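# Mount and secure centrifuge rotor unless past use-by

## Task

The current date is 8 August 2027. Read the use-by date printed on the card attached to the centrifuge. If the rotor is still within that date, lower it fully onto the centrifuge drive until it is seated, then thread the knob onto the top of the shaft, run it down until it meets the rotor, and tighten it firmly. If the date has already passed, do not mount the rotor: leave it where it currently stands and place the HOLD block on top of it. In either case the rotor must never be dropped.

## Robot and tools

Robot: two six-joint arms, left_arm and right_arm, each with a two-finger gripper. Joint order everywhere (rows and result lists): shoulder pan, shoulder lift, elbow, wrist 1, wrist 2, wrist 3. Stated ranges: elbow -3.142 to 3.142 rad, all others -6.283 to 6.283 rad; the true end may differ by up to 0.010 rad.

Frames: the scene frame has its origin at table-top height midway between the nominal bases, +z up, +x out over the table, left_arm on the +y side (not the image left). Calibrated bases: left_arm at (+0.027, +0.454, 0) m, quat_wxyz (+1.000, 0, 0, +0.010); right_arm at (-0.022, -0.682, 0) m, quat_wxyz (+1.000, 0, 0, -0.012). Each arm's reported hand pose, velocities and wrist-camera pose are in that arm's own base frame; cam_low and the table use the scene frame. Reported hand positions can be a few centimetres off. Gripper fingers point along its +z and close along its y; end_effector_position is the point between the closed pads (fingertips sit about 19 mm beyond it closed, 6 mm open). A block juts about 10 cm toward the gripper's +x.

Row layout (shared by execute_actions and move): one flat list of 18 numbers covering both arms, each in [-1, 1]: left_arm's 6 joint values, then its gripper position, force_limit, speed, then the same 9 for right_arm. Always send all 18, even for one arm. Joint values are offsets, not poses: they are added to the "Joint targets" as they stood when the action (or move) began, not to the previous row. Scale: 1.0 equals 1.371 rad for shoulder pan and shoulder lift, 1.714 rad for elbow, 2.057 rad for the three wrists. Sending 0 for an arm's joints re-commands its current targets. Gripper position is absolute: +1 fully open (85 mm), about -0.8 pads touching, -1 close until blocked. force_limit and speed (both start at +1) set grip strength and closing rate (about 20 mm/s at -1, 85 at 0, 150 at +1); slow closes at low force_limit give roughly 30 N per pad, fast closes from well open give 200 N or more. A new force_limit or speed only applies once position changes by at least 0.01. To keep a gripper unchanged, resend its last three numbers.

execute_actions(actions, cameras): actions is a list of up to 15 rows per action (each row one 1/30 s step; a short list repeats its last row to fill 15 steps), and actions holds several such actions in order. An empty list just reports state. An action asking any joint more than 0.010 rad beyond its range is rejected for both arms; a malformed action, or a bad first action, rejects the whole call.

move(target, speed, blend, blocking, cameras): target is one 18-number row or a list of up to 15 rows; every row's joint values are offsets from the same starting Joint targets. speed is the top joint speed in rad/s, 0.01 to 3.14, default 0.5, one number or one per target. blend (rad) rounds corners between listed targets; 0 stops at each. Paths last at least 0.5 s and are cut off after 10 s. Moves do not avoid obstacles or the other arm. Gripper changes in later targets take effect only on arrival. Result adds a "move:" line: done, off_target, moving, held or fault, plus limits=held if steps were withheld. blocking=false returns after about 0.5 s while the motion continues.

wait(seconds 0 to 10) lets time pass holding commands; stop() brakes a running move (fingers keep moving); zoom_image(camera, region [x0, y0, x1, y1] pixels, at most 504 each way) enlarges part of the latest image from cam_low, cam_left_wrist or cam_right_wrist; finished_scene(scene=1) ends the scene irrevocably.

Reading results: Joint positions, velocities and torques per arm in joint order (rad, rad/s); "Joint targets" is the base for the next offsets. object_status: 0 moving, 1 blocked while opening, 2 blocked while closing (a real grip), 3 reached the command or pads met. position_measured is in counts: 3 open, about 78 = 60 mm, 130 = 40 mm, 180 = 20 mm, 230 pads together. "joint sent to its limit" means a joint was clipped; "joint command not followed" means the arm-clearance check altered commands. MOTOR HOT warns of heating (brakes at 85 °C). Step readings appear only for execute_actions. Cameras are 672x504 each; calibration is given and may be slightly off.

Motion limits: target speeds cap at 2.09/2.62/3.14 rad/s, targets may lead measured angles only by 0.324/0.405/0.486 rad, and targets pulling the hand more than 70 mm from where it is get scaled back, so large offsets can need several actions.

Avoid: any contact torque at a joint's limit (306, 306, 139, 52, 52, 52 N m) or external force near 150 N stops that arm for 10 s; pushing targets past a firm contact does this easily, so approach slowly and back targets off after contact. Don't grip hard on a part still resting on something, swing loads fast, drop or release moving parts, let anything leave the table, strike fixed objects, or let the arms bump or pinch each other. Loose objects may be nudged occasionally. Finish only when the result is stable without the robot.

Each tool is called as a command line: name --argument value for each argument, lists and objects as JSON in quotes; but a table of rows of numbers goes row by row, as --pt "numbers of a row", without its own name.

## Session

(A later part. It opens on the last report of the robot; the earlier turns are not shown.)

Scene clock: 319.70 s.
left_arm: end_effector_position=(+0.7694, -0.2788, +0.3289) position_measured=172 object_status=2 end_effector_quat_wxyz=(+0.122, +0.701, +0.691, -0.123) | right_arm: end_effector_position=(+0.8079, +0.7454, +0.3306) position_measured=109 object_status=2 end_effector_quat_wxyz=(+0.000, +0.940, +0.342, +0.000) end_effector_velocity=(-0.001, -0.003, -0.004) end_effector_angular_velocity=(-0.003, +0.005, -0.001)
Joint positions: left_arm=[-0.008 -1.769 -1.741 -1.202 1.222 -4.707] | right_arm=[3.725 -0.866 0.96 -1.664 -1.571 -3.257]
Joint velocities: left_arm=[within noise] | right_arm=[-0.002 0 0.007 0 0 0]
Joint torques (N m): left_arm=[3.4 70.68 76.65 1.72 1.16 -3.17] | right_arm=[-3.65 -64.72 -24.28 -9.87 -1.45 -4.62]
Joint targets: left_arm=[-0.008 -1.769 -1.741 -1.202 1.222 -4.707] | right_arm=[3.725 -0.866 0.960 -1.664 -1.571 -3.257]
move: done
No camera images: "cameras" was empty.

move --target '[0,0,0,0,0,0,-0.98,0.05,-1, 0,0,0,0,0,0.388916,-1,-0.8,-1]' --speed 0.5 --blocking false --cameras '[]'

wait --seconds 0.5 --cameras '[]'

wait --seconds 0.5 --cameras '[]'

wait --seconds 1.5 --cameras '["cam_right_wrist"]'

Scene clock: 321.87 s.
left_arm: end_effector_position=(+0.7694, -0.2788, +0.3289) position_measured=172 object_status=2 end_effector_quat_wxyz=(+0.122, +0.701, +0.691, -0.123) | right_arm: end_effector_position=(+0.8079, +0.7454, +0.3306) position_measured=109 object_status=2 end_effector_quat_wxyz=(+0.000, +0.965, +0.262, +0.000) end_effector_velocity=(-0.002, +0.002, +0.002) end_effector_angular_velocity=(+0.002, -0.002, -0.484)
Joint positions: left_arm=[-0.008 -1.769 -1.741 -1.202 1.222 -4.707] | right_arm=[3.725 -0.866 0.96 -1.664 -1.571 -3.089]
Joint velocities: left_arm=[within noise] | right_arm=[0.002 -0.002 -0.001 0 0 0.486]
Joint torques (N m): left_arm=[1.66 70.86 79.11 1.71 0.77 -3.42] | right_arm=[-6.07 -100.57 -50.5 -8.98 2.4 5.69]
Joint targets: left_arm=[-0.008 -1.769 -1.741 -1.202 1.222 -4.707] | right_arm=[3.725 -0.866 0.960 -1.664 -1.571 -3.037]
Tool commands: left_gripper/position=-0.98 left_gripper/force_limit=+0.05 left_gripper/speed=-1.0 right_gripper/position=-1.0 right_gripper/force_limit=-0.8 right_gripper/speed=-1.0
move: running; right_arm: the wrist 3 is farthest, 0.632 rad from its target
No camera images: "cameras" was empty.

Scene clock: 322.37 s.
left_arm: end_effector_position=(+0.7694, -0.2788, +0.3289) position_measured=172 object_status=2 end_effector_quat_wxyz=(+0.122, +0.701, +0.691, -0.123) | right_arm: end_effector_position=(+0.8079, +0.7454, +0.3306) position_measured=109 object_status=2 end_effector_quat_wxyz=(+0.000, +0.990, +0.143, +0.000) end_effector_velocity=(+0.000, +0.001, -0.001) end_effector_angular_velocity=(+0.000, +0.000, -0.491)
Joint positions: left_arm=[-0.008 -1.769 -1.741 -1.202 1.222 -4.707] | right_arm=[3.725 -0.866 0.96 -1.664 -1.571 -2.846]
Joint velocities: left_arm=[within noise] | right_arm=[0.001 0.001 -0.001 0 0 0.491]
Joint torques (N m): left_arm=[3.12 70.51 77.57 1.72 1.07 -3.49] | right_arm=[-2.83 -96.36 -46.42 -9.02 3.1 5.78]
Joint targets: left_arm=[-0.008 -1.769 -1.741 -1.202 1.222 -4.707] | right_arm=[3.725 -0.866 0.960 -1.664 -1.571 -2.791]
Tool commands: left_gripper/position=-0.98 left_gripper/force_limit=+0.05 left_gripper/speed=-1.0 right_gripper/position=-1.0 right_gripper/force_limit=-0.8 right_gripper/speed=-1.0
earlier move: running; right_arm: the wrist 3 is farthest, 0.389 rad from its target
wait: 0.50 s; no rest
No camera images: "cameras" was empty.

Scene clock: 322.87 s.
left_arm: end_effector_position=(+0.7694, -0.2788, +0.3289) position_measured=172 object_status=2 end_effector_quat_wxyz=(+0.122, +0.701, +0.691, -0.123) | right_arm: end_effector_position=(+0.8079, +0.7454, +0.3306) position_measured=109 object_status=2 end_effector_quat_wxyz=(+0.000, +1.000, +0.020, +0.000) end_effector_velocity=(-0.001, +0.002, +0.000) end_effector_angular_velocity=(+0.000, +0.000, -0.490)
Joint positions: left_arm=[-0.008 -1.769 -1.741 -1.202 1.222 -4.707] | right_arm=[3.725 -0.866 0.96 -1.664 -1.571 -2.599]
Joint velocities: left_arm=[within noise] | right_arm=[0.002 0.001 0 0 0 0.492]
Joint torques (N m): left_arm=[3.27 70.42 78.31 1.46 1.24 -3.42] | right_arm=[0.37 -91.59 -42.6 -8.96 4.1 5.71]
Joint targets: left_arm=[-0.008 -1.769 -1.741 -1.202 1.222 -4.707] | right_arm=[3.725 -0.866 0.960 -1.664 -1.571 -2.546]
Tool commands: left_gripper/position=-0.98 left_gripper/force_limit=+0.05 left_gripper/speed=-1.0 right_gripper/position=-1.0 right_gripper/force_limit=-0.8 right_gripper/speed=-1.0
earlier move: running; right_arm: the wrist 3 is farthest, 0.142 rad from its target
wait: 0.50 s; no rest
No camera images: "cameras" was empty.

Scene clock: 323.57 s.
left_arm: end_effector_position=(+0.7694, -0.2788, +0.3289) position_measured=172 object_status=2 end_effector_quat_wxyz=(+0.122, +0.701, +0.691, -0.123) | right_arm: end_effector_position=(+0.8079, +0.7454, +0.3306) position_measured=109 object_status=2 end_effector_quat_wxyz=(+0.000, +0.999, -0.051, +0.000)
Joint positions: left_arm=[-0.008 -1.769 -1.741 -1.202 1.222 -4.707] | right_arm=[3.725 -0.866 0.96 -1.664 -1.571 -2.457]
Joint torques (N m): left_arm=[2.2 69.28 79.34 1.52 1.26 -3.32] | right_arm=[8.63 -86.05 -37.66 -8.77 5.3 4.64]
Joint targets: left_arm=[-0.008 -1.769 -1.741 -1.202 1.222 -4.707] | right_arm=[3.725 -0.866 0.960 -1.664 -1.571 -2.457]
Tool commands: left_gripper/position=-0.98 left_gripper/force_limit=+0.05 left_gripper/speed=-1.0 right_gripper/position=-1.0 right_gripper/force_limit=-0.8 right_gripper/speed=-1.0
earlier move: done
wait: 0.70 of 1.5 s (the move ended)
camera_calibration:
cam_right_wrist: T_world_to_cam=[[-0.0889776, -0.995993, -0.00898448, 0.82364], [-0.935205, 0.0804363, 0.344851, 0.604222], [-0.342746, 0.0390863, -0.938615, 0.688118], [0, 0, 0, 1]] pos_world=[0.874206, 0.744842, 0.444911]
Images, in order (width x height): cam_right_wrist 672x504.

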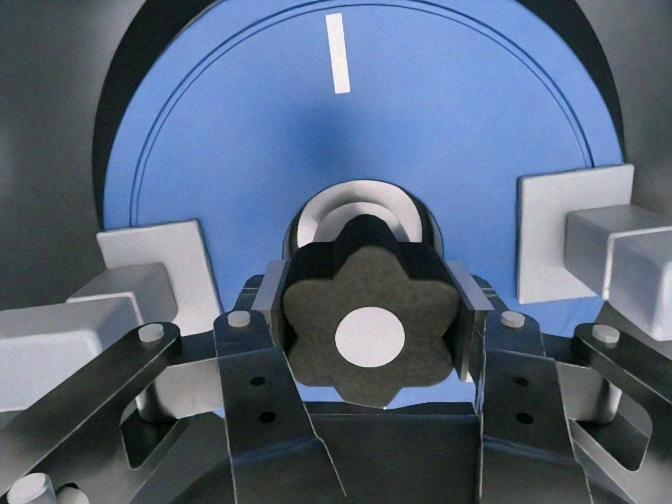

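execute_actions --actions '[]' --cameras '["cam_right_wrist"]'

Scene clock: 325.03 s.
left_arm: end_effector_position=(+0.7694, -0.2788, +0.3289) position_measured=172 object_status=2 end_effector_quat_wxyz=(+0.122, +0.701, +0.691, -0.123) | right_arm: end_effector_position=(+0.8079, +0.7454, +0.3305) position_measured=109 object_status=2 end_effector_quat_wxyz=(+0.000, +0.999, -0.051, +0.000)
Joint positions: left_arm=[-0.008 -1.769 -1.741 -1.202 1.222 -4.707] | right_arm=[3.725 -0.866 0.96 -1.664 -1.571 -2.457]
Joint velocities: within noise
Joint torques (N m): left_arm=[1.63 69.22 79.48 1.38 0.72 -3.39] | right_arm=[21.47 -85.2 -37.52 -8.49 5.68 4.79]
Motor temperatures (°C): left_arm=[33 33 32 30 36 32] | right_arm=[33 31 29 37 30 38]
Joint targets: left_arm=[-0.008 -1.769 -1.741 -1.202 1.222 -4.707] | right_arm=[3.725 -0.866 0.960 -1.664 -1.571 -2.457]
Tool commands: left_gripper/position=-0.98 left_gripper/force_limit=+0.05 left_gripper/speed=-1.0 right_gripper/position=-1.0 right_gripper/force_limit=-0.8 right_gripper/speed=-1.0
camera_calibration:
cam_right_wrist: T_world_to_cam=[[-0.0891636, -0.995977, -0.00891345, 0.823757], [-0.935187, 0.0806352, 0.344853, 0.604091], [-0.342747, 0.0390841, -0.938614, 0.688026], [0, 0, 0, 1]] pos_world=[0.874206, 0.744842, 0.444811]
Images, in order (width x height): cam_right_wrist 672x504.

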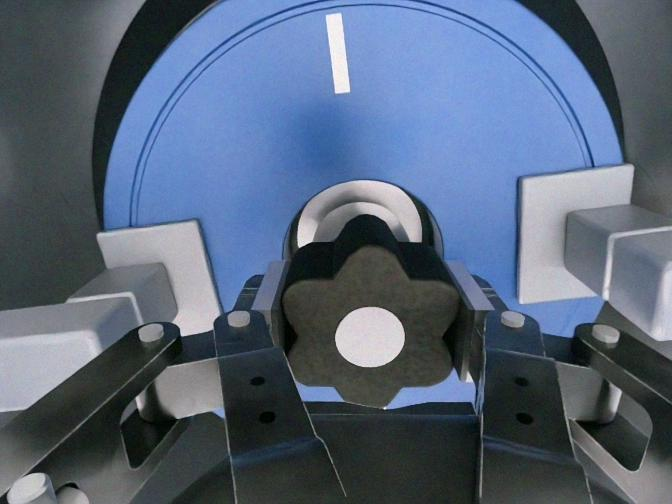

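move --target '[0,0,0,0,0,0,-0.98,0.05,-1,-0.000554,-0.002131,0.003407,-0.001418,0,0.77746,-1,-0.8,-1]' --speed 1.2 --cameras '["cam_right_wrist"]'

Scene clock: 329.07 s.
left_arm: end_effector_position=(+0.7694, -0.2788, +0.3289) position_measured=172 object_status=2 end_effector_quat_wxyz=(+0.122, +0.701, +0.691, -0.123) | right_arm: end_effector_position=(+0.8072, +0.7440, +0.3300) position_measured=109 object_status=2 end_effector_quat_wxyz=(+0.000, -0.659, +0.752, +0.000)
Joint positions: left_arm=[-0.008 -1.769 -1.741 -1.202 1.222 -4.707] | right_arm=[3.724 -0.869 0.966 -1.667 -1.571 -0.857]
Joint torques (N m): left_arm=[2.56 71.82 82.75 1.5 0.59 -3.17] | right_arm=[-15.59 -102.14 -34.31 -12.16 -2.3 4.68]
Joint targets: left_arm=[-0.008 -1.769 -1.741 -1.202 1.222 -4.707] | right_arm=[3.724 -0.869 0.966 -1.667 -1.571 -0.857]
move: done
camera_calibration:
cam_right_wrist: T_world_to_cam=[[-0.992942, 0.118198, -0.00977001, 0.723106], [0.1076, 0.932426, 0.344969, -0.871848], [0.0498844, 0.341483, -0.938563, 0.145525], [0, 0, 0, 1]] pos_world=[0.804554, 0.67777, 0.444409]
Images, in order (width x height): cam_right_wrist 672x504.

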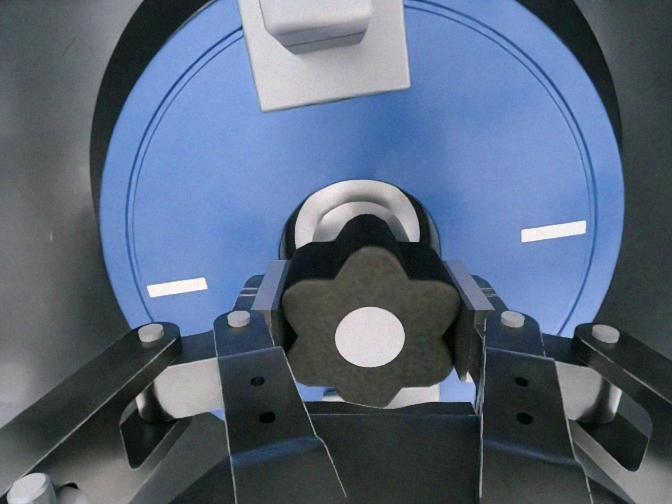

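move --target '[0,0,0,0,0,0,-0.98,0.05,-1,0.000772,0.000317,0.0008,-0.000878,0,0.778346,-1,-0.8,-1]' --speed 1.5 --cameras '["cam_right_wrist"]'

Scene clock: 331.60 s.
left_arm: end_effector_position=(+0.7694, -0.2788, +0.3289) position_measured=172 object_status=2 end_effector_quat_wxyz=(+0.122, +0.701, +0.691, -0.123) | right_arm: end_effector_position=(+0.8065, +0.7449, +0.3288) position_measured=109 object_status=2 end_effector_quat_wxyz=(+0.000, +0.080, +0.997, +0.000)
Joint positions: left_arm=[-0.008 -1.769 -1.741 -1.202 1.222 -4.707] | right_arm=[3.725 -0.869 0.967 -1.669 -1.571 0.744]
Joint torques (N m): left_arm=[2.47 69.53 83.22 1.69 0.89 -3.16] | right_arm=[12.08 -80.77 -35.09 -13.94 2.09 4.58]
Joint targets: left_arm=[-0.008 -1.769 -1.741 -1.202 1.222 -4.707] | right_arm=[3.725 -0.869 0.967 -1.669 -1.571 0.744]
move: done
camera_calibration:
cam_right_wrist: T_world_to_cam=[[0.147298, 0.989044, -0.00975468, -0.845953], [0.928579, -0.134883, 0.345757, -0.739595], [0.340653, -0.0599874, -0.938273, 0.208509], [0, 0, 0, 1]] pos_world=[0.740351, 0.749434, 0.443106]
Images, in order (width x height): cam_right_wrist 672x504.

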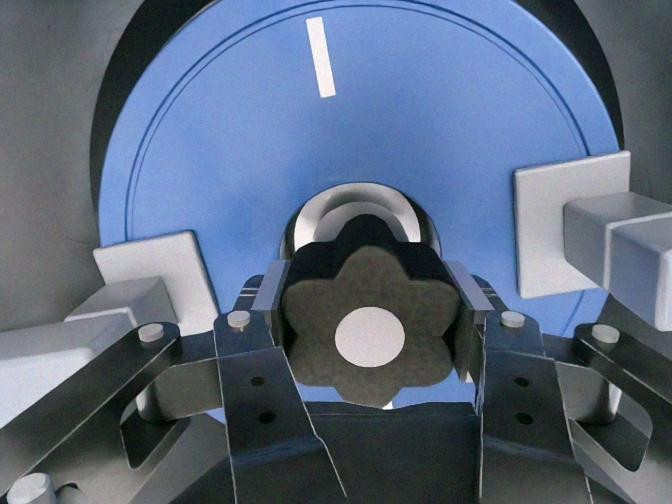

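move --target '[0,0,0,0,0,0,-0.98,0.05,-1,0.000022,0.001791,-0.001405,-0.000023,0,0.777847,-1,-0.8,-1]' --speed 1.5 --cameras '["cam_right_wrist"]'

Scene clock: 334.43 s.
left_arm: end_effector_position=(+0.7694, -0.2788, +0.3289) position_measured=172 object_status=2 end_effector_quat_wxyz=(+0.122, +0.701, +0.691, -0.123) | right_arm: end_effector_position=(+0.8074, +0.7456, +0.3278) position_measured=109 object_status=2 end_effector_quat_wxyz=(+0.000, +0.771, +0.637, +0.000)
Joint positions: left_arm=[-0.008 -1.769 -1.741 -1.202 1.222 -4.707] | right_arm=[3.725 -0.866 0.965 -1.669 -1.571 2.344]
Joint torques (N m): left_arm=[3.43 69.92 84.5 2.07 0.94 -2.86] | right_arm=[5.81 -80.48 -55.2 -14.54 -2.17 4.13]
Joint targets: left_arm=[-0.008 -1.769 -1.741 -1.202 1.222 -4.707] | right_arm=[3.725 -0.866 0.965 -1.669 -1.571 2.344]
move: done
camera_calibration:
cam_right_wrist: T_world_to_cam=[[0.984307, -0.17624, -0.00885719, -0.654104], [-0.162371, -0.924222, 0.345614, 0.729411], [-0.0690969, -0.338753, -0.938335, 0.745999], [0, 0, 0, 1]] pos_world=[0.813821, 0.811568, 0.442109]
Images, in order (width x height): cam_right_wrist 672x504.

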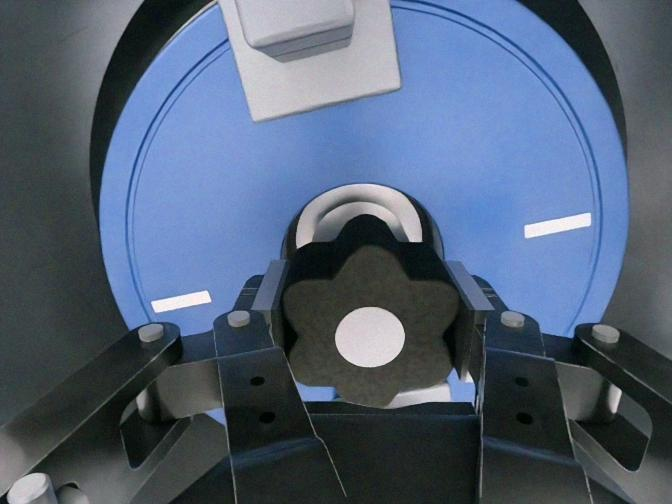

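move --pt "0 0 0 0 0 0 -0.98 0.05 -1 -0.000493 0.000238 0.000314 -0.00042 0 0.485816 -1 -0.8 -1" --pt "0 0 0 0 0 0 -0.98 0.05 -1 -0.000886 -0.000528 0.001988 -0.001305 0 0.971699 -1 -0.8 -1" --speed 2.0 --blend '[0.3, 0]' --cameras '["cam_right_wrist"]'

Scene clock: 337.87 s.
left_arm: end_effector_position=(+0.7694, -0.2788, +0.3289) position_measured=172 object_status=2 end_effector_quat_wxyz=(+0.122, +0.701, +0.691, -0.123) | right_arm: end_effector_position=(+0.8079, +0.7443, +0.3266) position_measured=109 object_status=2 end_effector_quat_wxyz=(+0.000, +0.952, -0.305, +0.000)
Joint positions: left_arm=[-0.008 -1.769 -1.741 -1.202 1.222 -4.707] | right_arm=[3.724 -0.867 0.968 -1.672 -1.571 4.343]
Joint torques (N m): left_arm=[2.71 69.61 85.6 1.54 1 -2.45] | right_arm=[-15.27 -103.75 -34.39 -12.15 1.09 4.57]
Joint targets: left_arm=[-0.008 -1.769 -1.741 -1.202 1.222 -4.707] | right_arm=[3.724 -0.867 0.968 -1.672 -1.571 4.343]
move: done
camera_calibration:
cam_right_wrist: T_world_to_cam=[[-0.57004, -0.821565, -0.00924547, 1.08146], [-0.773061, 0.532506, 0.344695, 0.138266], [-0.278266, 0.203637, -0.938669, 0.509841], [0, 0, 0, 1]] pos_world=[0.865235, 0.711041, 0.440911]
Images, in order (width x height): cam_right_wrist 672x504.

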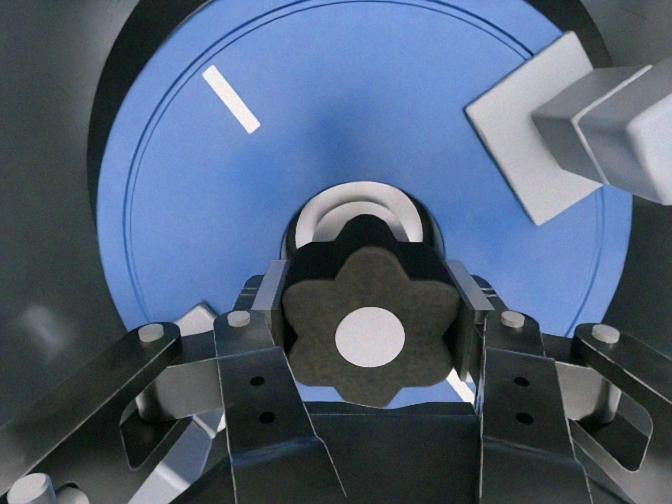

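move --pt "0 0 0 0 0 0 -0.98 0.05 -1 0.000051 -0.000945 0.001888 -0.000944 0 0.461872 -1 -0.8 -1" --pt "0 0 0 0 0 0 -0.98 0.05 -1 0.000479 -0.001228 0.002877 -0.001579 0 0.923995 -1 -0.8 -1" --speed 2.0 --blend '[0.3, 0]' --cameras '["cam_right_wrist"]'

Scene clock: 340.17 s.
left_arm: end_effector_position=(+0.7694, -0.2788, +0.3289) position_measured=172 object_status=2 end_effector_quat_wxyz=(+0.122, +0.701, +0.691, -0.123) | right_arm: end_effector_position=(+0.8066, +0.7443, +0.3254) position_measured=109 object_status=2 end_effector_quat_wxyz=(+0.000, -0.306, +0.952, +0.000)
Joint positions: left_arm=[-0.008 -1.769 -1.741 -1.202 1.222 -4.707] | right_arm=[3.725 -0.869 0.973 -1.675 -1.571 6.244]
Joint torques (N m): left_arm=[3.3 71.22 87.21 2.25 0.67 -2.83] | right_arm=[9.87 -101.82 -34.16 -12.04 1.27 5.27]
Joint targets: left_arm=[-0.008 -1.769 -1.741 -1.202 1.222 -4.707] | right_arm=[3.725 -0.869 0.973 -1.675 -1.571 6.244]
move: done
camera_calibration:
cam_right_wrist: T_world_to_cam=[[-0.592974, 0.805159, -0.0100253, -0.111321], [0.753593, 0.559297, 0.345376, -1.11393], [0.283689, 0.197244, -0.938411, 0.0597806], [0, 0, 0, 1]] pos_world=[0.756481, 0.700858, 0.439707]
Images, in order (width x height): cam_right_wrist 672x504.

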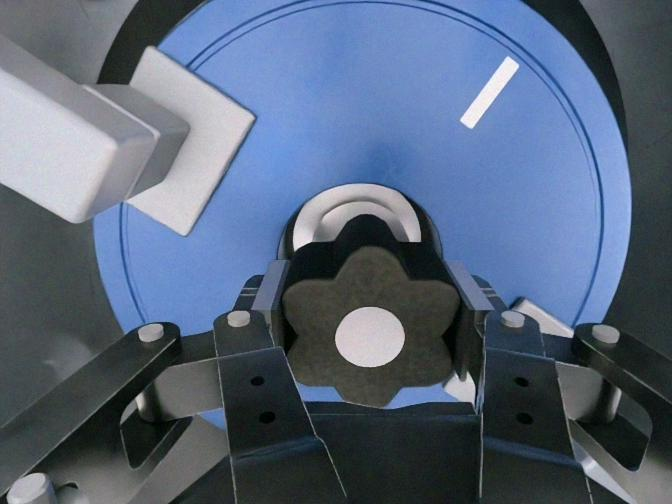

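move --pt "0 0 0 0 0 0 -0.98 0.05 -1 0 0 0 0 0 0 0.5 -0.8 -0.6" --pt "0 0 0 0 0 0 -0.98 0.05 -1 0.000022 0.001163 -0.001579 0.000541 0 -0.97229 0.5 -0.8 -0.6" --speed 3.0 --cameras '["cam_right_wrist"]'

Scene clock: 344.37 s.
left_arm: end_effector_position=(+0.7694, -0.2788, +0.3289) position_measured=172 object_status=2 end_effector_quat_wxyz=(+0.122, +0.701, +0.691, -0.123) | right_arm: end_effector_position=(+0.8073, +0.7448, +0.3254) position_measured=66 object_status=3 end_effector_quat_wxyz=(+0.000, +0.966, -0.257, +0.000)
Joint positions: left_arm=[-0.008 -1.769 -1.741 -1.202 1.222 -4.707] | right_arm=[3.725 -0.867 0.97 -1.674 -1.571 4.244]
Joint torques (N m): left_arm=[4.05 71.59 83.75 2.18 0.99 -2.72] | right_arm=[6.53 -77.58 -50.28 -1.24 1.11 -4.67]
Joint targets: left_arm=[-0.008 -1.769 -1.741 -1.202 1.222 -4.707] | right_arm=[3.725 -0.867 0.970 -1.674 -1.571 4.244]
move: done
camera_calibration:
cam_right_wrist: T_world_to_cam=[[-0.485504, -0.874186, -0.00916901, 1.0524], [-0.822156, 0.452992, 0.344759, 0.236732], [-0.29723, 0.17492, -0.938647, 0.545122], [0, 0, 0, 1]] pos_world=[0.867602, 0.717402, 0.439711]
Images, in order (width x height): cam_right_wrist 672x504.

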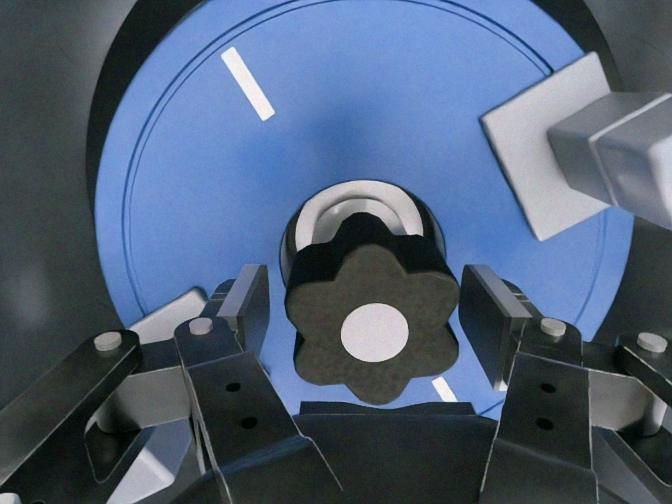

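move --target '[0,0,0,0,0,0,-0.98,0.05,-1,0,0,0,0,0,-0.99659,0.5,-0.8,-0.6]' --speed 3.0 --cameras '[]'

move --target '[0,0,0,0,0,0,-0.98,0.05,-1,0,0,0,0,0,-0.99659,0.5,-0.8,-0.6]' --speed 3.0 --cameras '[]'

move --target '[0,0,0,0,0,0,-0.98,0.05,-1,0,0,0,0,0,-0.99659,0.5,-0.8,-0.6]' --speed 3.0 --cameras '["cam_right_wrist"]'

Scene clock: 346.47 s.
left_arm: end_effector_position=(+0.7694, -0.2788, +0.3289) position_measured=172 object_status=2 end_effector_quat_wxyz=(+0.122, +0.701, +0.691, -0.123) | right_arm: end_effector_position=(+0.8073, +0.7448, +0.3254) position_measured=66 object_status=3 end_effector_quat_wxyz=(+0.000, +0.721, +0.693, +0.000)
Joint positions: left_arm=[-0.008 -1.769 -1.741 -1.202 1.222 -4.707] | right_arm=[3.725 -0.867 0.97 -1.674 -1.571 2.194]
Joint torques (N m): left_arm=[1.36 70.14 81.61 2.19 0.54 -2.87] | right_arm=[8.26 -78.12 -49.68 -2.34 1 -4.36]
Joint targets: left_arm=[-0.008 -1.769 -1.741 -1.202 1.222 -4.707] | right_arm=[3.725 -0.867 0.970 -1.674 -1.571 2.194]
move: done
No camera images: "cameras" was empty.

Scene clock: 348.27 s.
left_arm: end_effector_position=(+0.7694, -0.2788, +0.3289) position_measured=172 object_status=2 end_effector_quat_wxyz=(+0.122, +0.701, +0.691, -0.123) | right_arm: end_effector_position=(+0.8073, +0.7448, +0.3254) position_measured=66 object_status=3 end_effector_quat_wxyz=(+0.000, -0.218, +0.976, +0.000)
Joint positions: left_arm=[-0.008 -1.769 -1.741 -1.202 1.222 -4.707] | right_arm=[3.725 -0.867 0.97 -1.674 -1.571 0.144]
Joint torques (N m): left_arm=[1.75 71.98 78.1 2.04 0.94 -2.34] | right_arm=[7.31 -77.38 -47.82 -3.18 0.84 -4.53]
Joint targets: left_arm=[-0.008 -1.769 -1.741 -1.202 1.222 -4.707] | right_arm=[3.725 -0.867 0.970 -1.674 -1.571 0.143]
move: done
No camera images: "cameras" was empty.

Scene clock: 350.07 s.
left_arm: end_effector_position=(+0.7694, -0.2788, +0.3289) position_measured=172 object_status=2 end_effector_quat_wxyz=(+0.122, +0.701, +0.691, -0.123) | right_arm: end_effector_position=(+0.8073, +0.7448, +0.3254) position_measured=66 object_status=3 end_effector_quat_wxyz=(+0.000, +0.947, -0.320, +0.000)
Joint positions: left_arm=[-0.008 -1.769 -1.741 -1.202 1.222 -4.707] | right_arm=[3.725 -0.867 0.97 -1.674 -1.571 -1.907]
Joint torques (N m): left_arm=[1.78 74.42 77.11 2.35 0.24 -2.4] | right_arm=[5.92 -77.84 -47.09 -4.17 0.51 -4.97]
Joint targets: left_arm=[-0.008 -1.769 -1.741 -1.202 1.222 -4.707] | right_arm=[3.725 -0.867 0.970 -1.674 -1.571 -1.907]
move: done
camera_calibration:
cam_right_wrist: T_world_to_cam=[[-0.596783, -0.802349, -0.00929496, 1.0887], [-0.755116, 0.557657, 0.344701, 0.104695], [-0.271387, 0.21273, -0.938667, 0.496108], [0, 0, 0, 1]] pos_world=[0.86341, 0.709596, 0.439711]
Images, in order (width x height): cam_right_wrist 672x504.

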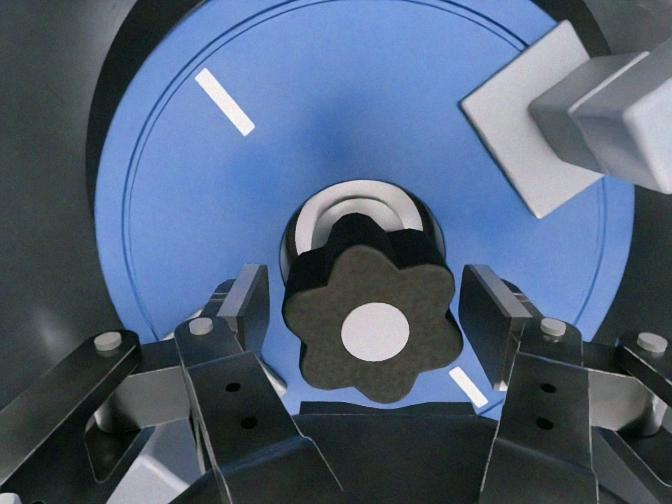

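move --target '[0,0,0,0,0,0,-0.98,0.05,-1,0,0,0,0,0,-0.99659,0.5,-0.8,-0.6]' --speed 3.0 --cameras '[]'

move --pt "0 0 0 0 0 0 -0.98 0.05 -1 0 0 0 0 0 -0.64133 0.5 -0.8 -0.6" --pt "0 0 0 0 0 0 -0.98 0.05 -1 0 0 0 0 0 -0.64133 -1 -0.8 -1" --speed 2.5 --cameras '["cam_right_wrist"]'

Scene clock: 352.27 s.
left_arm: end_effector_position=(+0.7694, -0.2788, +0.3289) position_measured=172 object_status=2 end_effector_quat_wxyz=(+0.122, +0.701, +0.691, -0.123) | right_arm: end_effector_position=(+0.8073, +0.7448, +0.3254) position_measured=66 object_status=3 end_effector_quat_wxyz=(+0.000, +0.765, +0.644, +0.000)
Joint positions: left_arm=[-0.008 -1.769 -1.741 -1.202 1.222 -4.707] | right_arm=[3.725 -0.867 0.97 -1.674 -1.571 -3.957]
Joint torques (N m): left_arm=[-2.03 73.66 74.5 2.34 0.8 -2.38] | right_arm=[5.13 -79.83 -45.06 -5.45 0.38 -4.55]
Joint targets: left_arm=[-0.008 -1.769 -1.741 -1.202 1.222 -4.707] | right_arm=[3.725 -0.867 0.970 -1.674 -1.571 -3.957]
move: done
No camera images: "cameras" was empty.

Scene clock: 354.90 s.
left_arm: end_effector_position=(+0.7694, -0.2788, +0.3289) position_measured=172 object_status=2 end_effector_quat_wxyz=(+0.122, +0.701, +0.691, -0.123) | right_arm: end_effector_position=(+0.8072, +0.7447, +0.3254) position_measured=109 object_status=0 end_effector_quat_wxyz=(+0.000, +0.210, +0.978, +0.000)
Joint positions: left_arm=[-0.008 -1.769 -1.741 -1.202 1.222 -4.707] | right_arm=[3.725 -0.867 0.97 -1.674 -1.571 -5.276]
Joint torques (N m): left_arm=[1.62 73.27 72.76 2.08 0.79 -2.31] | right_arm=[3.64 -78.64 -43.38 -12.59 0.34 -4.61]
Joint targets: left_arm=[-0.008 -1.769 -1.741 -1.202 1.222 -4.707] | right_arm=[3.725 -0.867 0.970 -1.674 -1.571 -5.276]
move: done
camera_calibration:
cam_right_wrist: T_world_to_cam=[[0.399868, 0.916522, -0.00964589, -0.995916], [0.861359, -0.372162, 0.345767, -0.508146], [0.313313, -0.14657, -0.938271, 0.291614], [0, 0, 0, 1]] pos_world=[0.744565, 0.766408, 0.439707]
Images, in order (width x height): cam_right_wrist 672x504.

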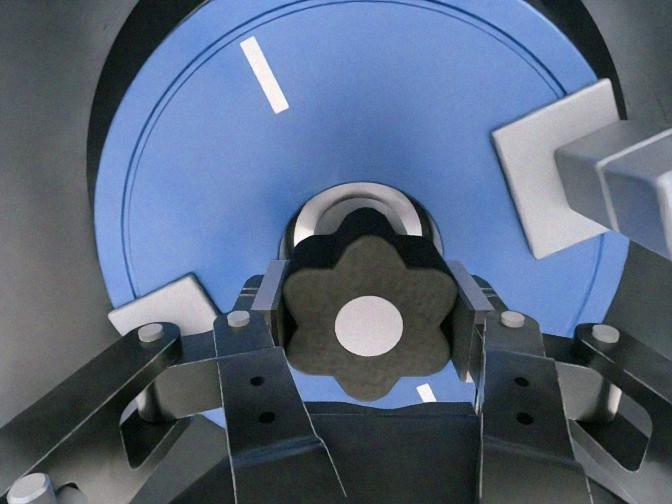

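zoom_image --camera "cam_right_wrist" --region '[230, 170, 520, 410]'

Scaled by 1.738.

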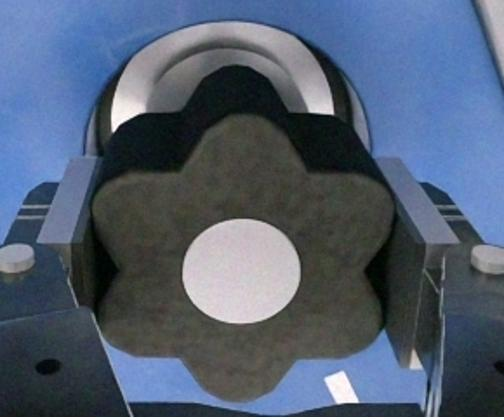

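execute_actions --actions '[]' --cameras '["cam_low", "cam_left_wrist", "cam_right_wrist"]'

Scene clock: 358.17 s.
left_arm: end_effector_position=(+0.7694, -0.2788, +0.3289) position_measured=172 object_status=2 end_effector_quat_wxyz=(+0.122, +0.701, +0.691, -0.123) | right_arm: end_effector_position=(+0.8073, +0.7448, +0.3254) position_measured=109 object_status=2 end_effector_quat_wxyz=(+0.000, +0.210, +0.978, +0.000)
Joint positions: left_arm=[-0.008 -1.769 -1.741 -1.202 1.222 -4.707] | right_arm=[3.725 -0.867 0.97 -1.674 -1.571 -5.276]
Joint velocities: within noise
Joint torques (N m): left_arm=[1.64 71.11 68.65 2.13 0.35 -2.18] | right_arm=[2.45 -77.51 -40.94 -18.99 0.34 -4.34]
Motor temperatures (°C): left_arm=[33 33 32 30 36 32] | right_arm=[33 31 29 37 30 38]
Joint targets: left_arm=[-0.008 -1.769 -1.741 -1.202 1.222 -4.707] | right_arm=[3.725 -0.867 0.970 -1.674 -1.571 -5.276]
Tool commands: left_gripper/position=-0.98 left_gripper/force_limit=+0.05 left_gripper/speed=-1.0 right_gripper/position=-1.0 right_gripper/force_limit=-0.8 right_gripper/speed=-1.0
camera_calibration:
cam_left_wrist: T_world_to_cam=[[0.99962, -0.0245482, -0.0125625, -0.760989], [-0.0105652, -0.761734, 0.647804, -0.398389], [-0.0254716, -0.647425, -0.761704, 0.219985], [0, 0, 0, 1]] pos_world=[0.762094, -0.179724, 0.416082]
cam_right_wrist: T_world_to_cam=[[0.399869, 0.916522, -0.00964558, -0.995917], [0.861359, -0.372163, 0.345767, -0.508145], [0.313313, -0.14657, -0.938271, 0.291614], [0, 0, 0, 1]] pos_world=[0.744565, 0.766408, 0.439707]

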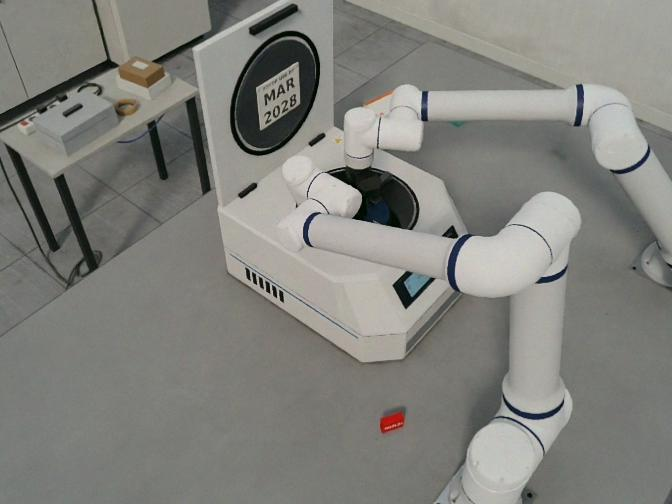

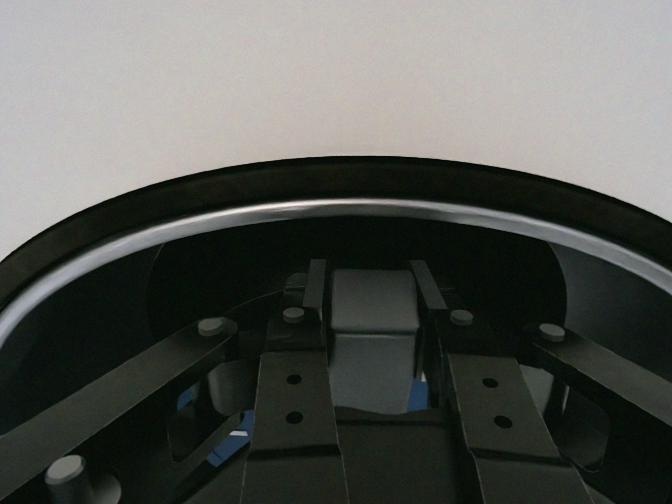

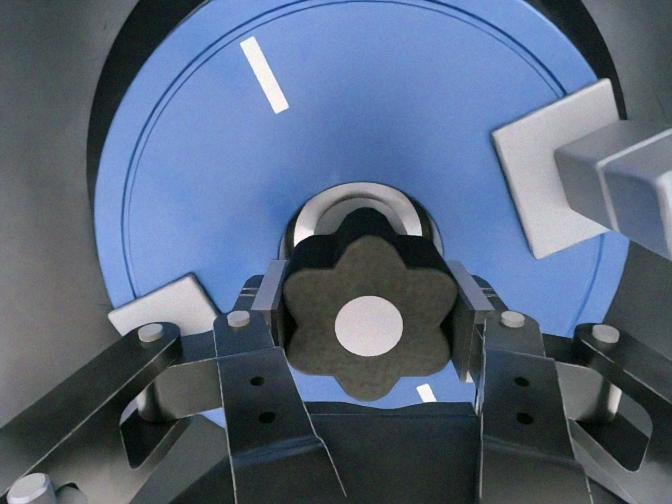

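move --target '[0,0,0,0,0,0,-0.98,0.05,-1,0,-0.00011,-0.000671,0.000632,0,0,-1,-0.8,-1]' --speed 0.5 --cameras '["cam_right_wrist"]'

Scene clock: 361.20 s.
left_arm: end_effector_position=(+0.7694, -0.2788, +0.3289) position_measured=172 object_status=2 end_effector_quat_wxyz=(+0.122, +0.701, +0.691, -0.123) | right_arm: end_effector_position=(+0.8073, +0.7448, +0.3260) position_measured=109 object_status=2 end_effector_quat_wxyz=(+0.000, +0.210, +0.978, +0.000)
Joint positions: left_arm=[-0.008 -1.769 -1.741 -1.202 1.222 -4.707] | right_arm=[3.725 -0.867 0.969 -1.673 -1.571 -5.276]
Joint torques (N m): left_arm=[-1.55 73.74 65.88 2.29 0.81 -1.71] | right_arm=[2.14 -96.39 -58.91 -9.3 0.2 -3.96]
Joint targets: left_arm=[-0.008 -1.769 -1.741 -1.202 1.222 -4.707] | right_arm=[3.725 -0.867 0.969 -1.673 -1.571 -5.276]
move: done
camera_calibration:
cam_right_wrist: T_world_to_cam=[[0.399876, 0.916517, -0.0097836, -0.995851], [0.861391, -0.372133, 0.345721, -0.508378], [0.313218, -0.146673, -0.938286, 0.292333], [0, 0, 0, 1]] pos_world=[0.744565, 0.766408, 0.440306]
Images, in order (width x height): cam_right_wrist 672x504.

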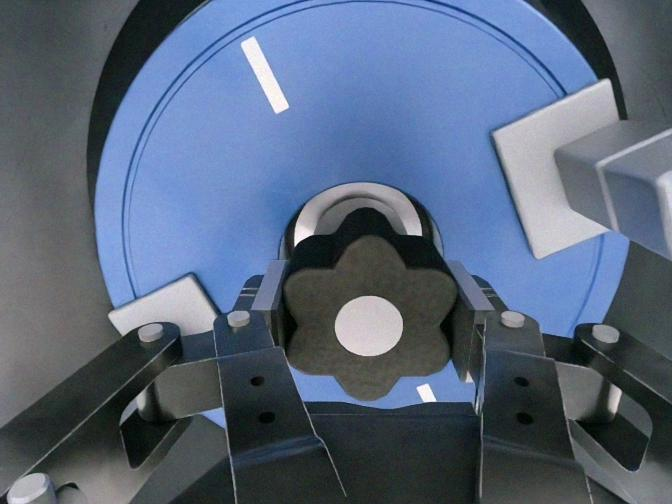

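move --target '[0,0,0,0,0,0,-0.98,0.05,-1,0,-0.00011,-0.000671,0.000632,0,0,-1,-0.8,-1]' --speed 0.5 --cameras '["cam_right_wrist"]'

Scene clock: 362.13 s.
left_arm: end_effector_position=(+0.7694, -0.2788, +0.3289) position_measured=172 object_status=2 end_effector_quat_wxyz=(+0.122, +0.701, +0.691, -0.123) | right_arm: end_effector_position=(+0.8073, +0.7448, +0.3270) position_measured=109 object_status=2 end_effector_quat_wxyz=(+0.000, +0.210, +0.978, +0.000)
Joint positions: left_arm=[-0.008 -1.769 -1.741 -1.202 1.222 -4.707] | right_arm=[3.725 -0.867 0.968 -1.672 -1.571 -5.276]
Joint torques (N m): left_arm=[-0.75 73.58 64.25 2.13 0.95 -2.08] | right_arm=[1.17 -105.79 -56.21 -5.3 0.19 -3.96]
Joint targets: left_arm=[-0.008 -1.769 -1.741 -1.202 1.222 -4.707] | right_arm=[3.725 -0.867 0.968 -1.671 -1.571 -5.276]
move: done
camera_calibration:
cam_right_wrist: T_world_to_cam=[[0.399856, 0.916528, -0.00960823, -0.995913], [0.861333, -0.37215, 0.345848, -0.508724], [0.313403, -0.146565, -0.938241, 0.293031], [0, 0, 0, 1]] pos_world=[0.744565, 0.766408, 0.441306]
Images, in order (width x height): cam_right_wrist 672x504.

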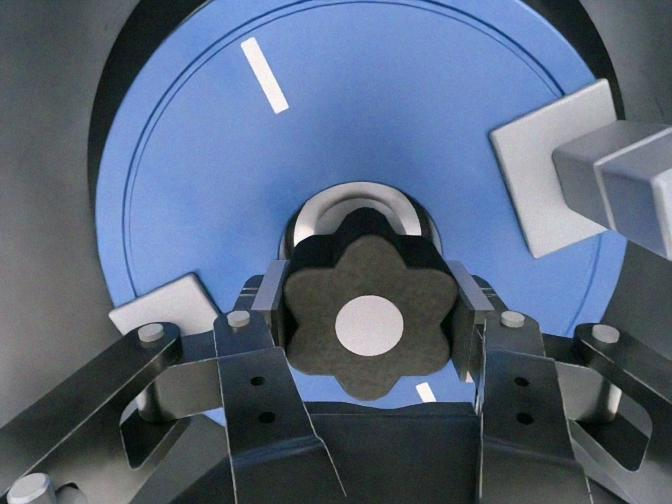

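zoom_image --camera "cam_right_wrist" --region '[270, 200, 470, 410]'

Scaled by 2.400.

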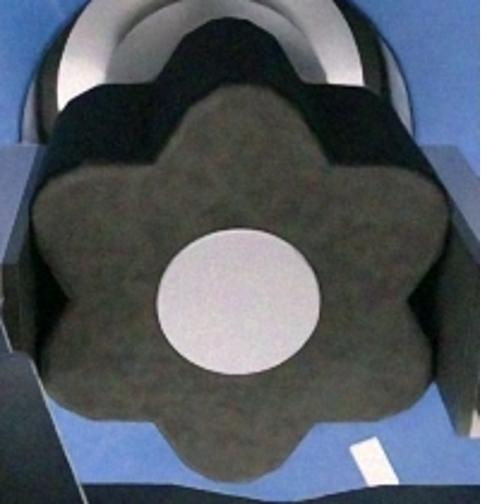

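move --pt "0 0 0 0 0 0 -0.98 0.05 -1 0 0.00022 0.001342 -0.001264 0 0 -1 -0.8 -1" --pt "0 0 0 0 0 0 -0.98 0.05 -1 0 0.00022 0.001342 -0.001264 0 0 0.55 -0.8 -1" --pt "0 0 0 0 0 0 -0.98 0.05 -1 0 -0.004553 -0.068906 0.060452 0 0 0.55 -0.8 -1" --speed 0.5 --cameras '["cam_low", "cam_right_wrist"]'

Scene clock: 368.53 s.
left_arm: end_effector_position=(+0.7694, -0.2788, +0.3288) position_measured=172 object_status=2 end_effector_quat_wxyz=(+0.122, +0.701, +0.691, -0.123) | right_arm: end_effector_position=(+0.8071, +0.7447, +0.4003) position_measured=59 object_status=3 end_effector_quat_wxyz=(+0.000, +0.210, +0.978, +0.000)
Joint positions: left_arm=[-0.008 -1.769 -1.741 -1.202 1.222 -4.707] | right_arm=[3.725 -0.874 0.85 -1.547 -1.571 -5.276]
Joint torques (N m): left_arm=[-0.46 73.43 65.69 2.49 1.09 -1.68] | right_arm=[-1.54 -98.62 -50.52 -0.97 0.33 -2.87]
Joint targets: left_arm=[-0.008 -1.769 -1.741 -1.202 1.222 -4.707] | right_arm=[3.725 -0.874 0.850 -1.547 -1.571 -5.276]
move: done
camera_calibration:
cam_right_wrist: T_world_to_cam=[[0.399868, 0.916522, -0.00964589, -0.995023], [0.861359, -0.372162, 0.345767, -0.533874], [0.313313, -0.14657, -0.938271, 0.361845], [0, 0, 0, 1]] pos_world=[0.744365, 0.766308, 0.514507]
Images, in order (width x height): cam_low 672x504, cam_right_wrist 672x504.

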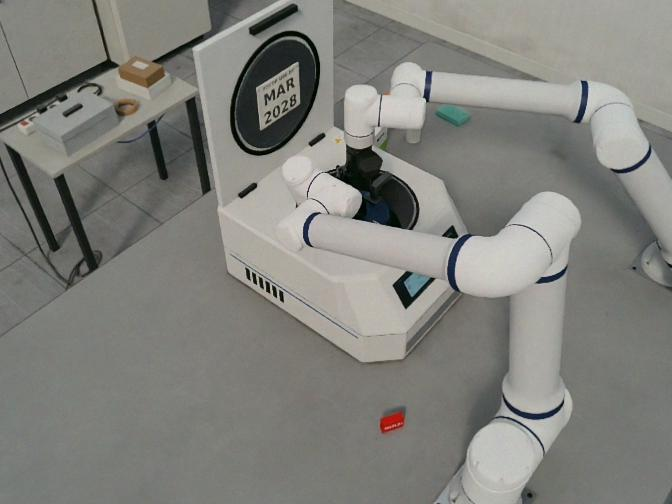

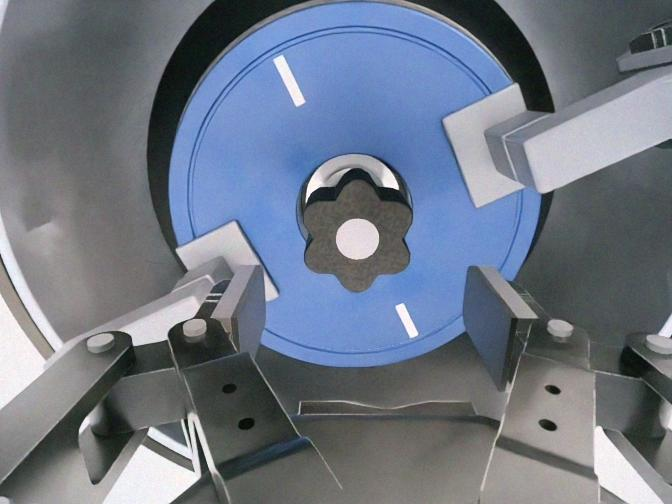

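zoom_image --camera "cam_right_wrist" --region '[270, 130, 450, 310]'

zoom_image --camera "cam_low" --region '[320, 130, 460, 250]'

Scaled by 2.800.

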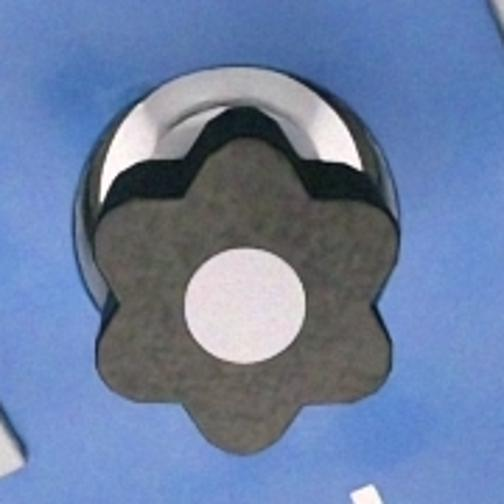

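Scaled by 3.600.

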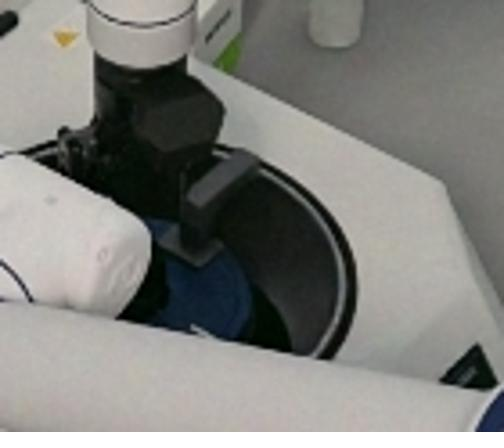

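move --pt "0 0 0 0 0 0 -0.98 0.05 -1 0.000241 0.004771 0.073126 -0.064112 0 0.00016 0.55 -0.8 -1" --pt "0 0 0 0 0 0 -0.98 0.05 -1 0.000241 0.004771 0.073126 -0.064112 0 0.00016 -1 -0.8 -1" --speed 0.5 --cameras '["cam_right_wrist"]'

Scene clock: 372.93 s.
left_arm: end_effector_position=(+0.7694, -0.2788, +0.3288) position_measured=172 object_status=2 end_effector_quat_wxyz=(+0.122, +0.701, +0.691, -0.123) | right_arm: end_effector_position=(+0.8068, +0.7449, +0.3226) position_measured=109 object_status=0 end_effector_quat_wxyz=(+0.000, +0.210, +0.978, +0.000)
Joint positions: left_arm=[-0.008 -1.769 -1.741 -1.202 1.222 -4.707] | right_arm=[3.725 -0.867 0.975 -1.679 -1.571 -5.276]
Joint torques (N m): left_arm=[1.33 73.97 72.55 2.41 0.92 -1.63] | right_arm=[8.44 -77.87 -32.27 -11.41 0.33 4.04]
Joint targets: left_arm=[-0.008 -1.769 -1.741 -1.202 1.222 -4.707] | right_arm=[3.725 -0.867 0.975 -1.679 -1.571 -5.276]
move: done
camera_calibration:
cam_right_wrist: T_world_to_cam=[[0.399869, 0.916522, -0.00964558, -0.995835], [0.861359, -0.372163, 0.345767, -0.506709], [0.313313, -0.14657, -0.938271, 0.289158], [0, 0, 0, 1]] pos_world=[0.744065, 0.766508, 0.436907]
Images, in order (width x height): cam_right_wrist 672x504.

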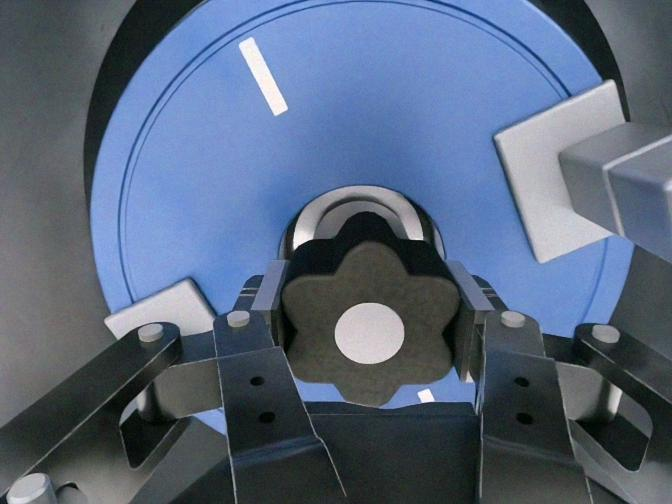

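zoom_image --camera "cam_right_wrist" --region '[270, 200, 470, 410]'

Scaled by 2.400.

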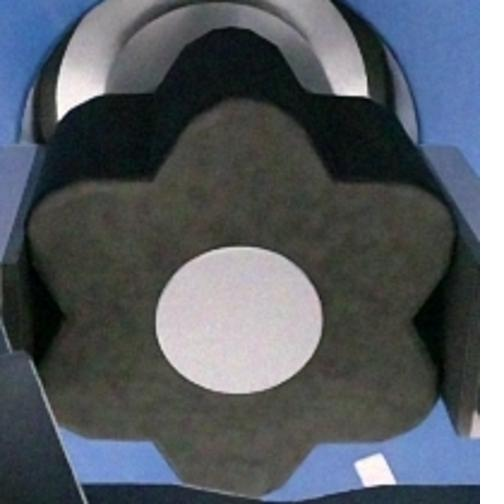

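move --target '[0,0,0,0,0,0,-0.98,0.05,-1,0,0.00008,0.000408,-0.000391,0,0,-1,-0.8,-1]' --speed 0.5 --cameras '[]'

Scene clock: 374.10 s.
left_arm: end_effector_position=(+0.7694, -0.2788, +0.3288) position_measured=172 object_status=2 end_effector_quat_wxyz=(+0.122, +0.701, +0.691, -0.123) | right_arm: end_effector_position=(+0.8068, +0.7449, +0.3222) position_measured=109 object_status=2 end_effector_quat_wxyz=(+0.000, +0.210, +0.978, +0.000)
Joint positions: left_arm=[-0.008 -1.769 -1.741 -1.202 1.222 -4.707] | right_arm=[3.725 -0.867 0.976 -1.68 -1.571 -5.276]
Joint torques (N m): left_arm=[-0.82 77.94 74.57 2.88 0.67 -1.81] | right_arm=[8.74 -59.91 -23.05 -16.98 0.44 2.21]
Joint targets: left_arm=[-0.008 -1.769 -1.741 -1.202 1.222 -4.707] | right_arm=[3.725 -0.867 0.976 -1.680 -1.571 -5.276]
move: done
No camera images: "cameras" was empty.

move --target '[0,0,0,0,0,0,-0.98,0.05,-1,0,0,0,0,0,0.388916,-1,-0.8,-1]' --speed 1.0 --cameras '[]'

Scene clock: 375.83 s.
left_arm: end_effector_position=(+0.7694, -0.2788, +0.3288) position_measured=172 object_status=2 end_effector_quat_wxyz=(+0.122, +0.701, +0.691, -0.123) | right_arm: end_effector_position=(+0.8068, +0.7449, +0.3221) position_measured=109 object_status=2 end_effector_quat_wxyz=(+0.000, +0.574, +0.819, +0.000)
Joint positions: left_arm=[-0.008 -1.769 -1.741 -1.202 1.222 -4.707] | right_arm=[3.725 -0.867 0.976 -1.68 -1.571 -4.476]
Joint torques (N m): left_arm=[2.45 74.36 76.05 2.89 0.96 -1.49] | right_arm=[8.36 -63.37 -25.39 -3.66 1.52 5.73]
Joint targets: left_arm=[-0.008 -1.769 -1.741 -1.202 1.222 -4.707] | right_arm=[3.725 -0.867 0.976 -1.680 -1.571 -4.476]
move: done
No camera images: "cameras" was empty.

move --target '[0,0,0,0,0,0,-0.98,0.05,-1,0,0,0,0,0,0.777832,-1,-0.8,-1]' --speed 1.5 --cameras '["cam_right_wrist"]'

Scene clock: 377.97 s.
left_arm: end_effector_position=(+0.7694, -0.2788, +0.3288) position_measured=172 object_status=2 end_effector_quat_wxyz=(+0.122, +0.701, +0.691, -0.123) | right_arm: end_effector_position=(+0.8068, +0.7449, +0.3220) position_measured=109 object_status=2 end_effector_quat_wxyz=(+0.000, +0.987, +0.158, +0.000)
Joint positions: left_arm=[-0.008 -1.769 -1.741 -1.202 1.222 -4.707] | right_arm=[3.725 -0.867 0.976 -1.68 -1.571 -2.876]
Joint torques (N m): left_arm=[-0.54 71.04 80.41 2.72 0.54 -1.11] | right_arm=[9 -86.86 -40.14 -3.59 1.57 4.91]
Joint targets: left_arm=[-0.008 -1.769 -1.741 -1.202 1.222 -4.707] | right_arm=[3.725 -0.867 0.976 -1.680 -1.571 -2.876]
move: done
camera_calibration:
cam_right_wrist: T_world_to_cam=[[0.324146, -0.945967, -0.00873075, 0.452271], [-0.886876, -0.307083, 0.345183, 0.8556], [-0.329213, -0.104147, -0.938495, 0.775392], [0, 0, 0, 1]] pos_world=[0.867478, 0.771328, 0.436311]
Images, in order (width x height): cam_right_wrist 672x504.

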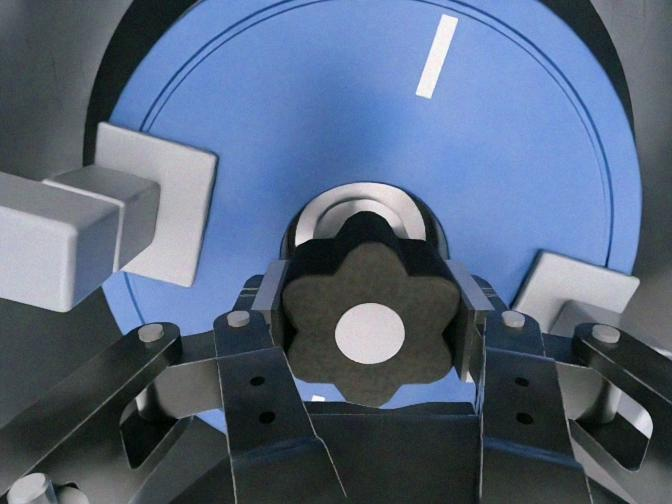

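move --target '[0,0,0,0,0,0,-0.98,0.05,-1,0,0.00008,0.000408,-0.000391,0,0,-1,-0.8,-1]' --speed 0.5 --cameras '[]'

Scene clock: 378.93 s.
left_arm: end_effector_position=(+0.7694, -0.2788, +0.3288) position_measured=172 object_status=2 end_effector_quat_wxyz=(+0.122, +0.701, +0.691, -0.123) | right_arm: end_effector_position=(+0.8068, +0.7449, +0.3217) position_measured=109 object_status=2 end_effector_quat_wxyz=(+0.000, +0.987, +0.158, +0.000)
Joint positions: left_arm=[-0.008 -1.769 -1.741 -1.202 1.222 -4.707] | right_arm=[3.725 -0.867 0.977 -1.681 -1.571 -2.876]
Joint torques (N m): left_arm=[-3.82 72.82 81.01 3.14 1.07 -1.34] | right_arm=[7.5 -82.23 -25.66 -9.67 1.27 4.53]
Joint targets: left_arm=[-0.008 -1.769 -1.741 -1.202 1.222 -4.707] | right_arm=[3.725 -0.867 0.977 -1.681 -1.571 -2.876]
move: done
No camera images: "cameras" was empty.

move --target '[0,0,0,0,0,0,-0.98,0.05,-1,0,0.00008,0.000408,-0.000391,0,0,-1,-0.8,-1]' --speed 0.5 --cameras '[]'

Scene clock: 379.77 s.
left_arm: end_effector_position=(+0.7694, -0.2788, +0.3288) position_measured=172 object_status=2 end_effector_quat_wxyz=(+0.122, +0.701, +0.691, -0.123) | right_arm: end_effector_position=(+0.8068, +0.7449, +0.3212) position_measured=109 object_status=2 end_effector_quat_wxyz=(+0.000, +0.987, +0.158, +0.000)
Joint positions: left_arm=[-0.008 -1.769 -1.741 -1.202 1.222 -4.707] | right_arm=[3.725 -0.867 0.977 -1.681 -1.571 -2.876]
Joint torques (N m): left_arm=[-0.53 74.84 82.24 2.95 1.24 -1.29] | right_arm=[7.97 -58.64 -17.49 -8.48 0.99 4.46]
Joint targets: left_arm=[-0.008 -1.769 -1.741 -1.202 1.222 -4.707] | right_arm=[3.725 -0.867 0.977 -1.681 -1.571 -2.876]
move: done
No camera images: "cameras" was empty.

move --target '[0,0,0,0,0,0,-0.98,0.05,-1,0,0,0,0,0,0.97229,-1,-0.8,-1]' --speed 2.0 --cameras '["cam_right_wrist"]'

Scene clock: 381.93 s.
left_arm: end_effector_position=(+0.7694, -0.2788, +0.3288) position_measured=172 object_status=2 end_effector_quat_wxyz=(+0.122, +0.701, +0.691, -0.123) | right_arm: end_effector_position=(+0.8068, +0.7449, +0.3210) position_measured=109 object_status=2 end_effector_quat_wxyz=(+0.000, -0.667, +0.745, +0.000)
Joint positions: left_arm=[-0.008 -1.769 -1.741 -1.202 1.222 -4.707] | right_arm=[3.725 -0.867 0.977 -1.681 -1.571 -0.876]
Joint torques (N m): left_arm=[-1.22 70.71 85.51 2.88 0.93 -1.56] | right_arm=[8.29 -97.39 -38.57 -2.77 0.21 4.77]
Joint targets: left_arm=[-0.008 -1.769 -1.741 -1.202 1.222 -4.707] | right_arm=[3.725 -0.867 0.977 -1.681 -1.571 -0.876]
move: done
camera_calibration:
cam_right_wrist: T_world_to_cam=[[-0.995028, 0.0991211, -0.00973745, 0.738481], [0.0897017, 0.934351, 0.34488, -0.856489], [0.043283, 0.342291, -0.938596, 0.141523], [0, 0, 0, 1]] pos_world=[0.805512, 0.67862, 0.435409]
Images, in order (width x height): cam_right_wrist 672x504.

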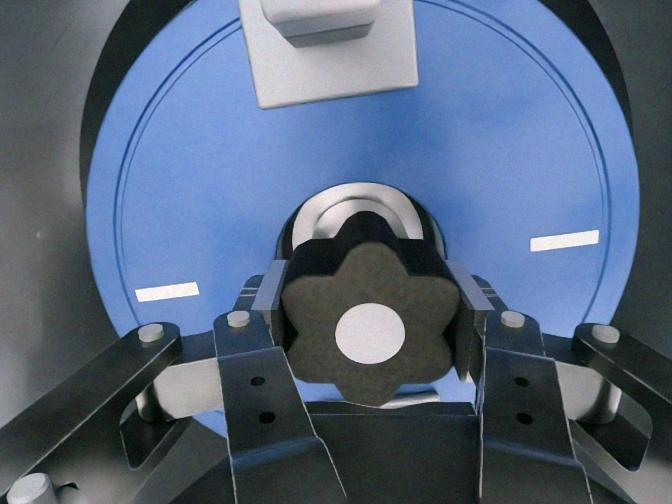

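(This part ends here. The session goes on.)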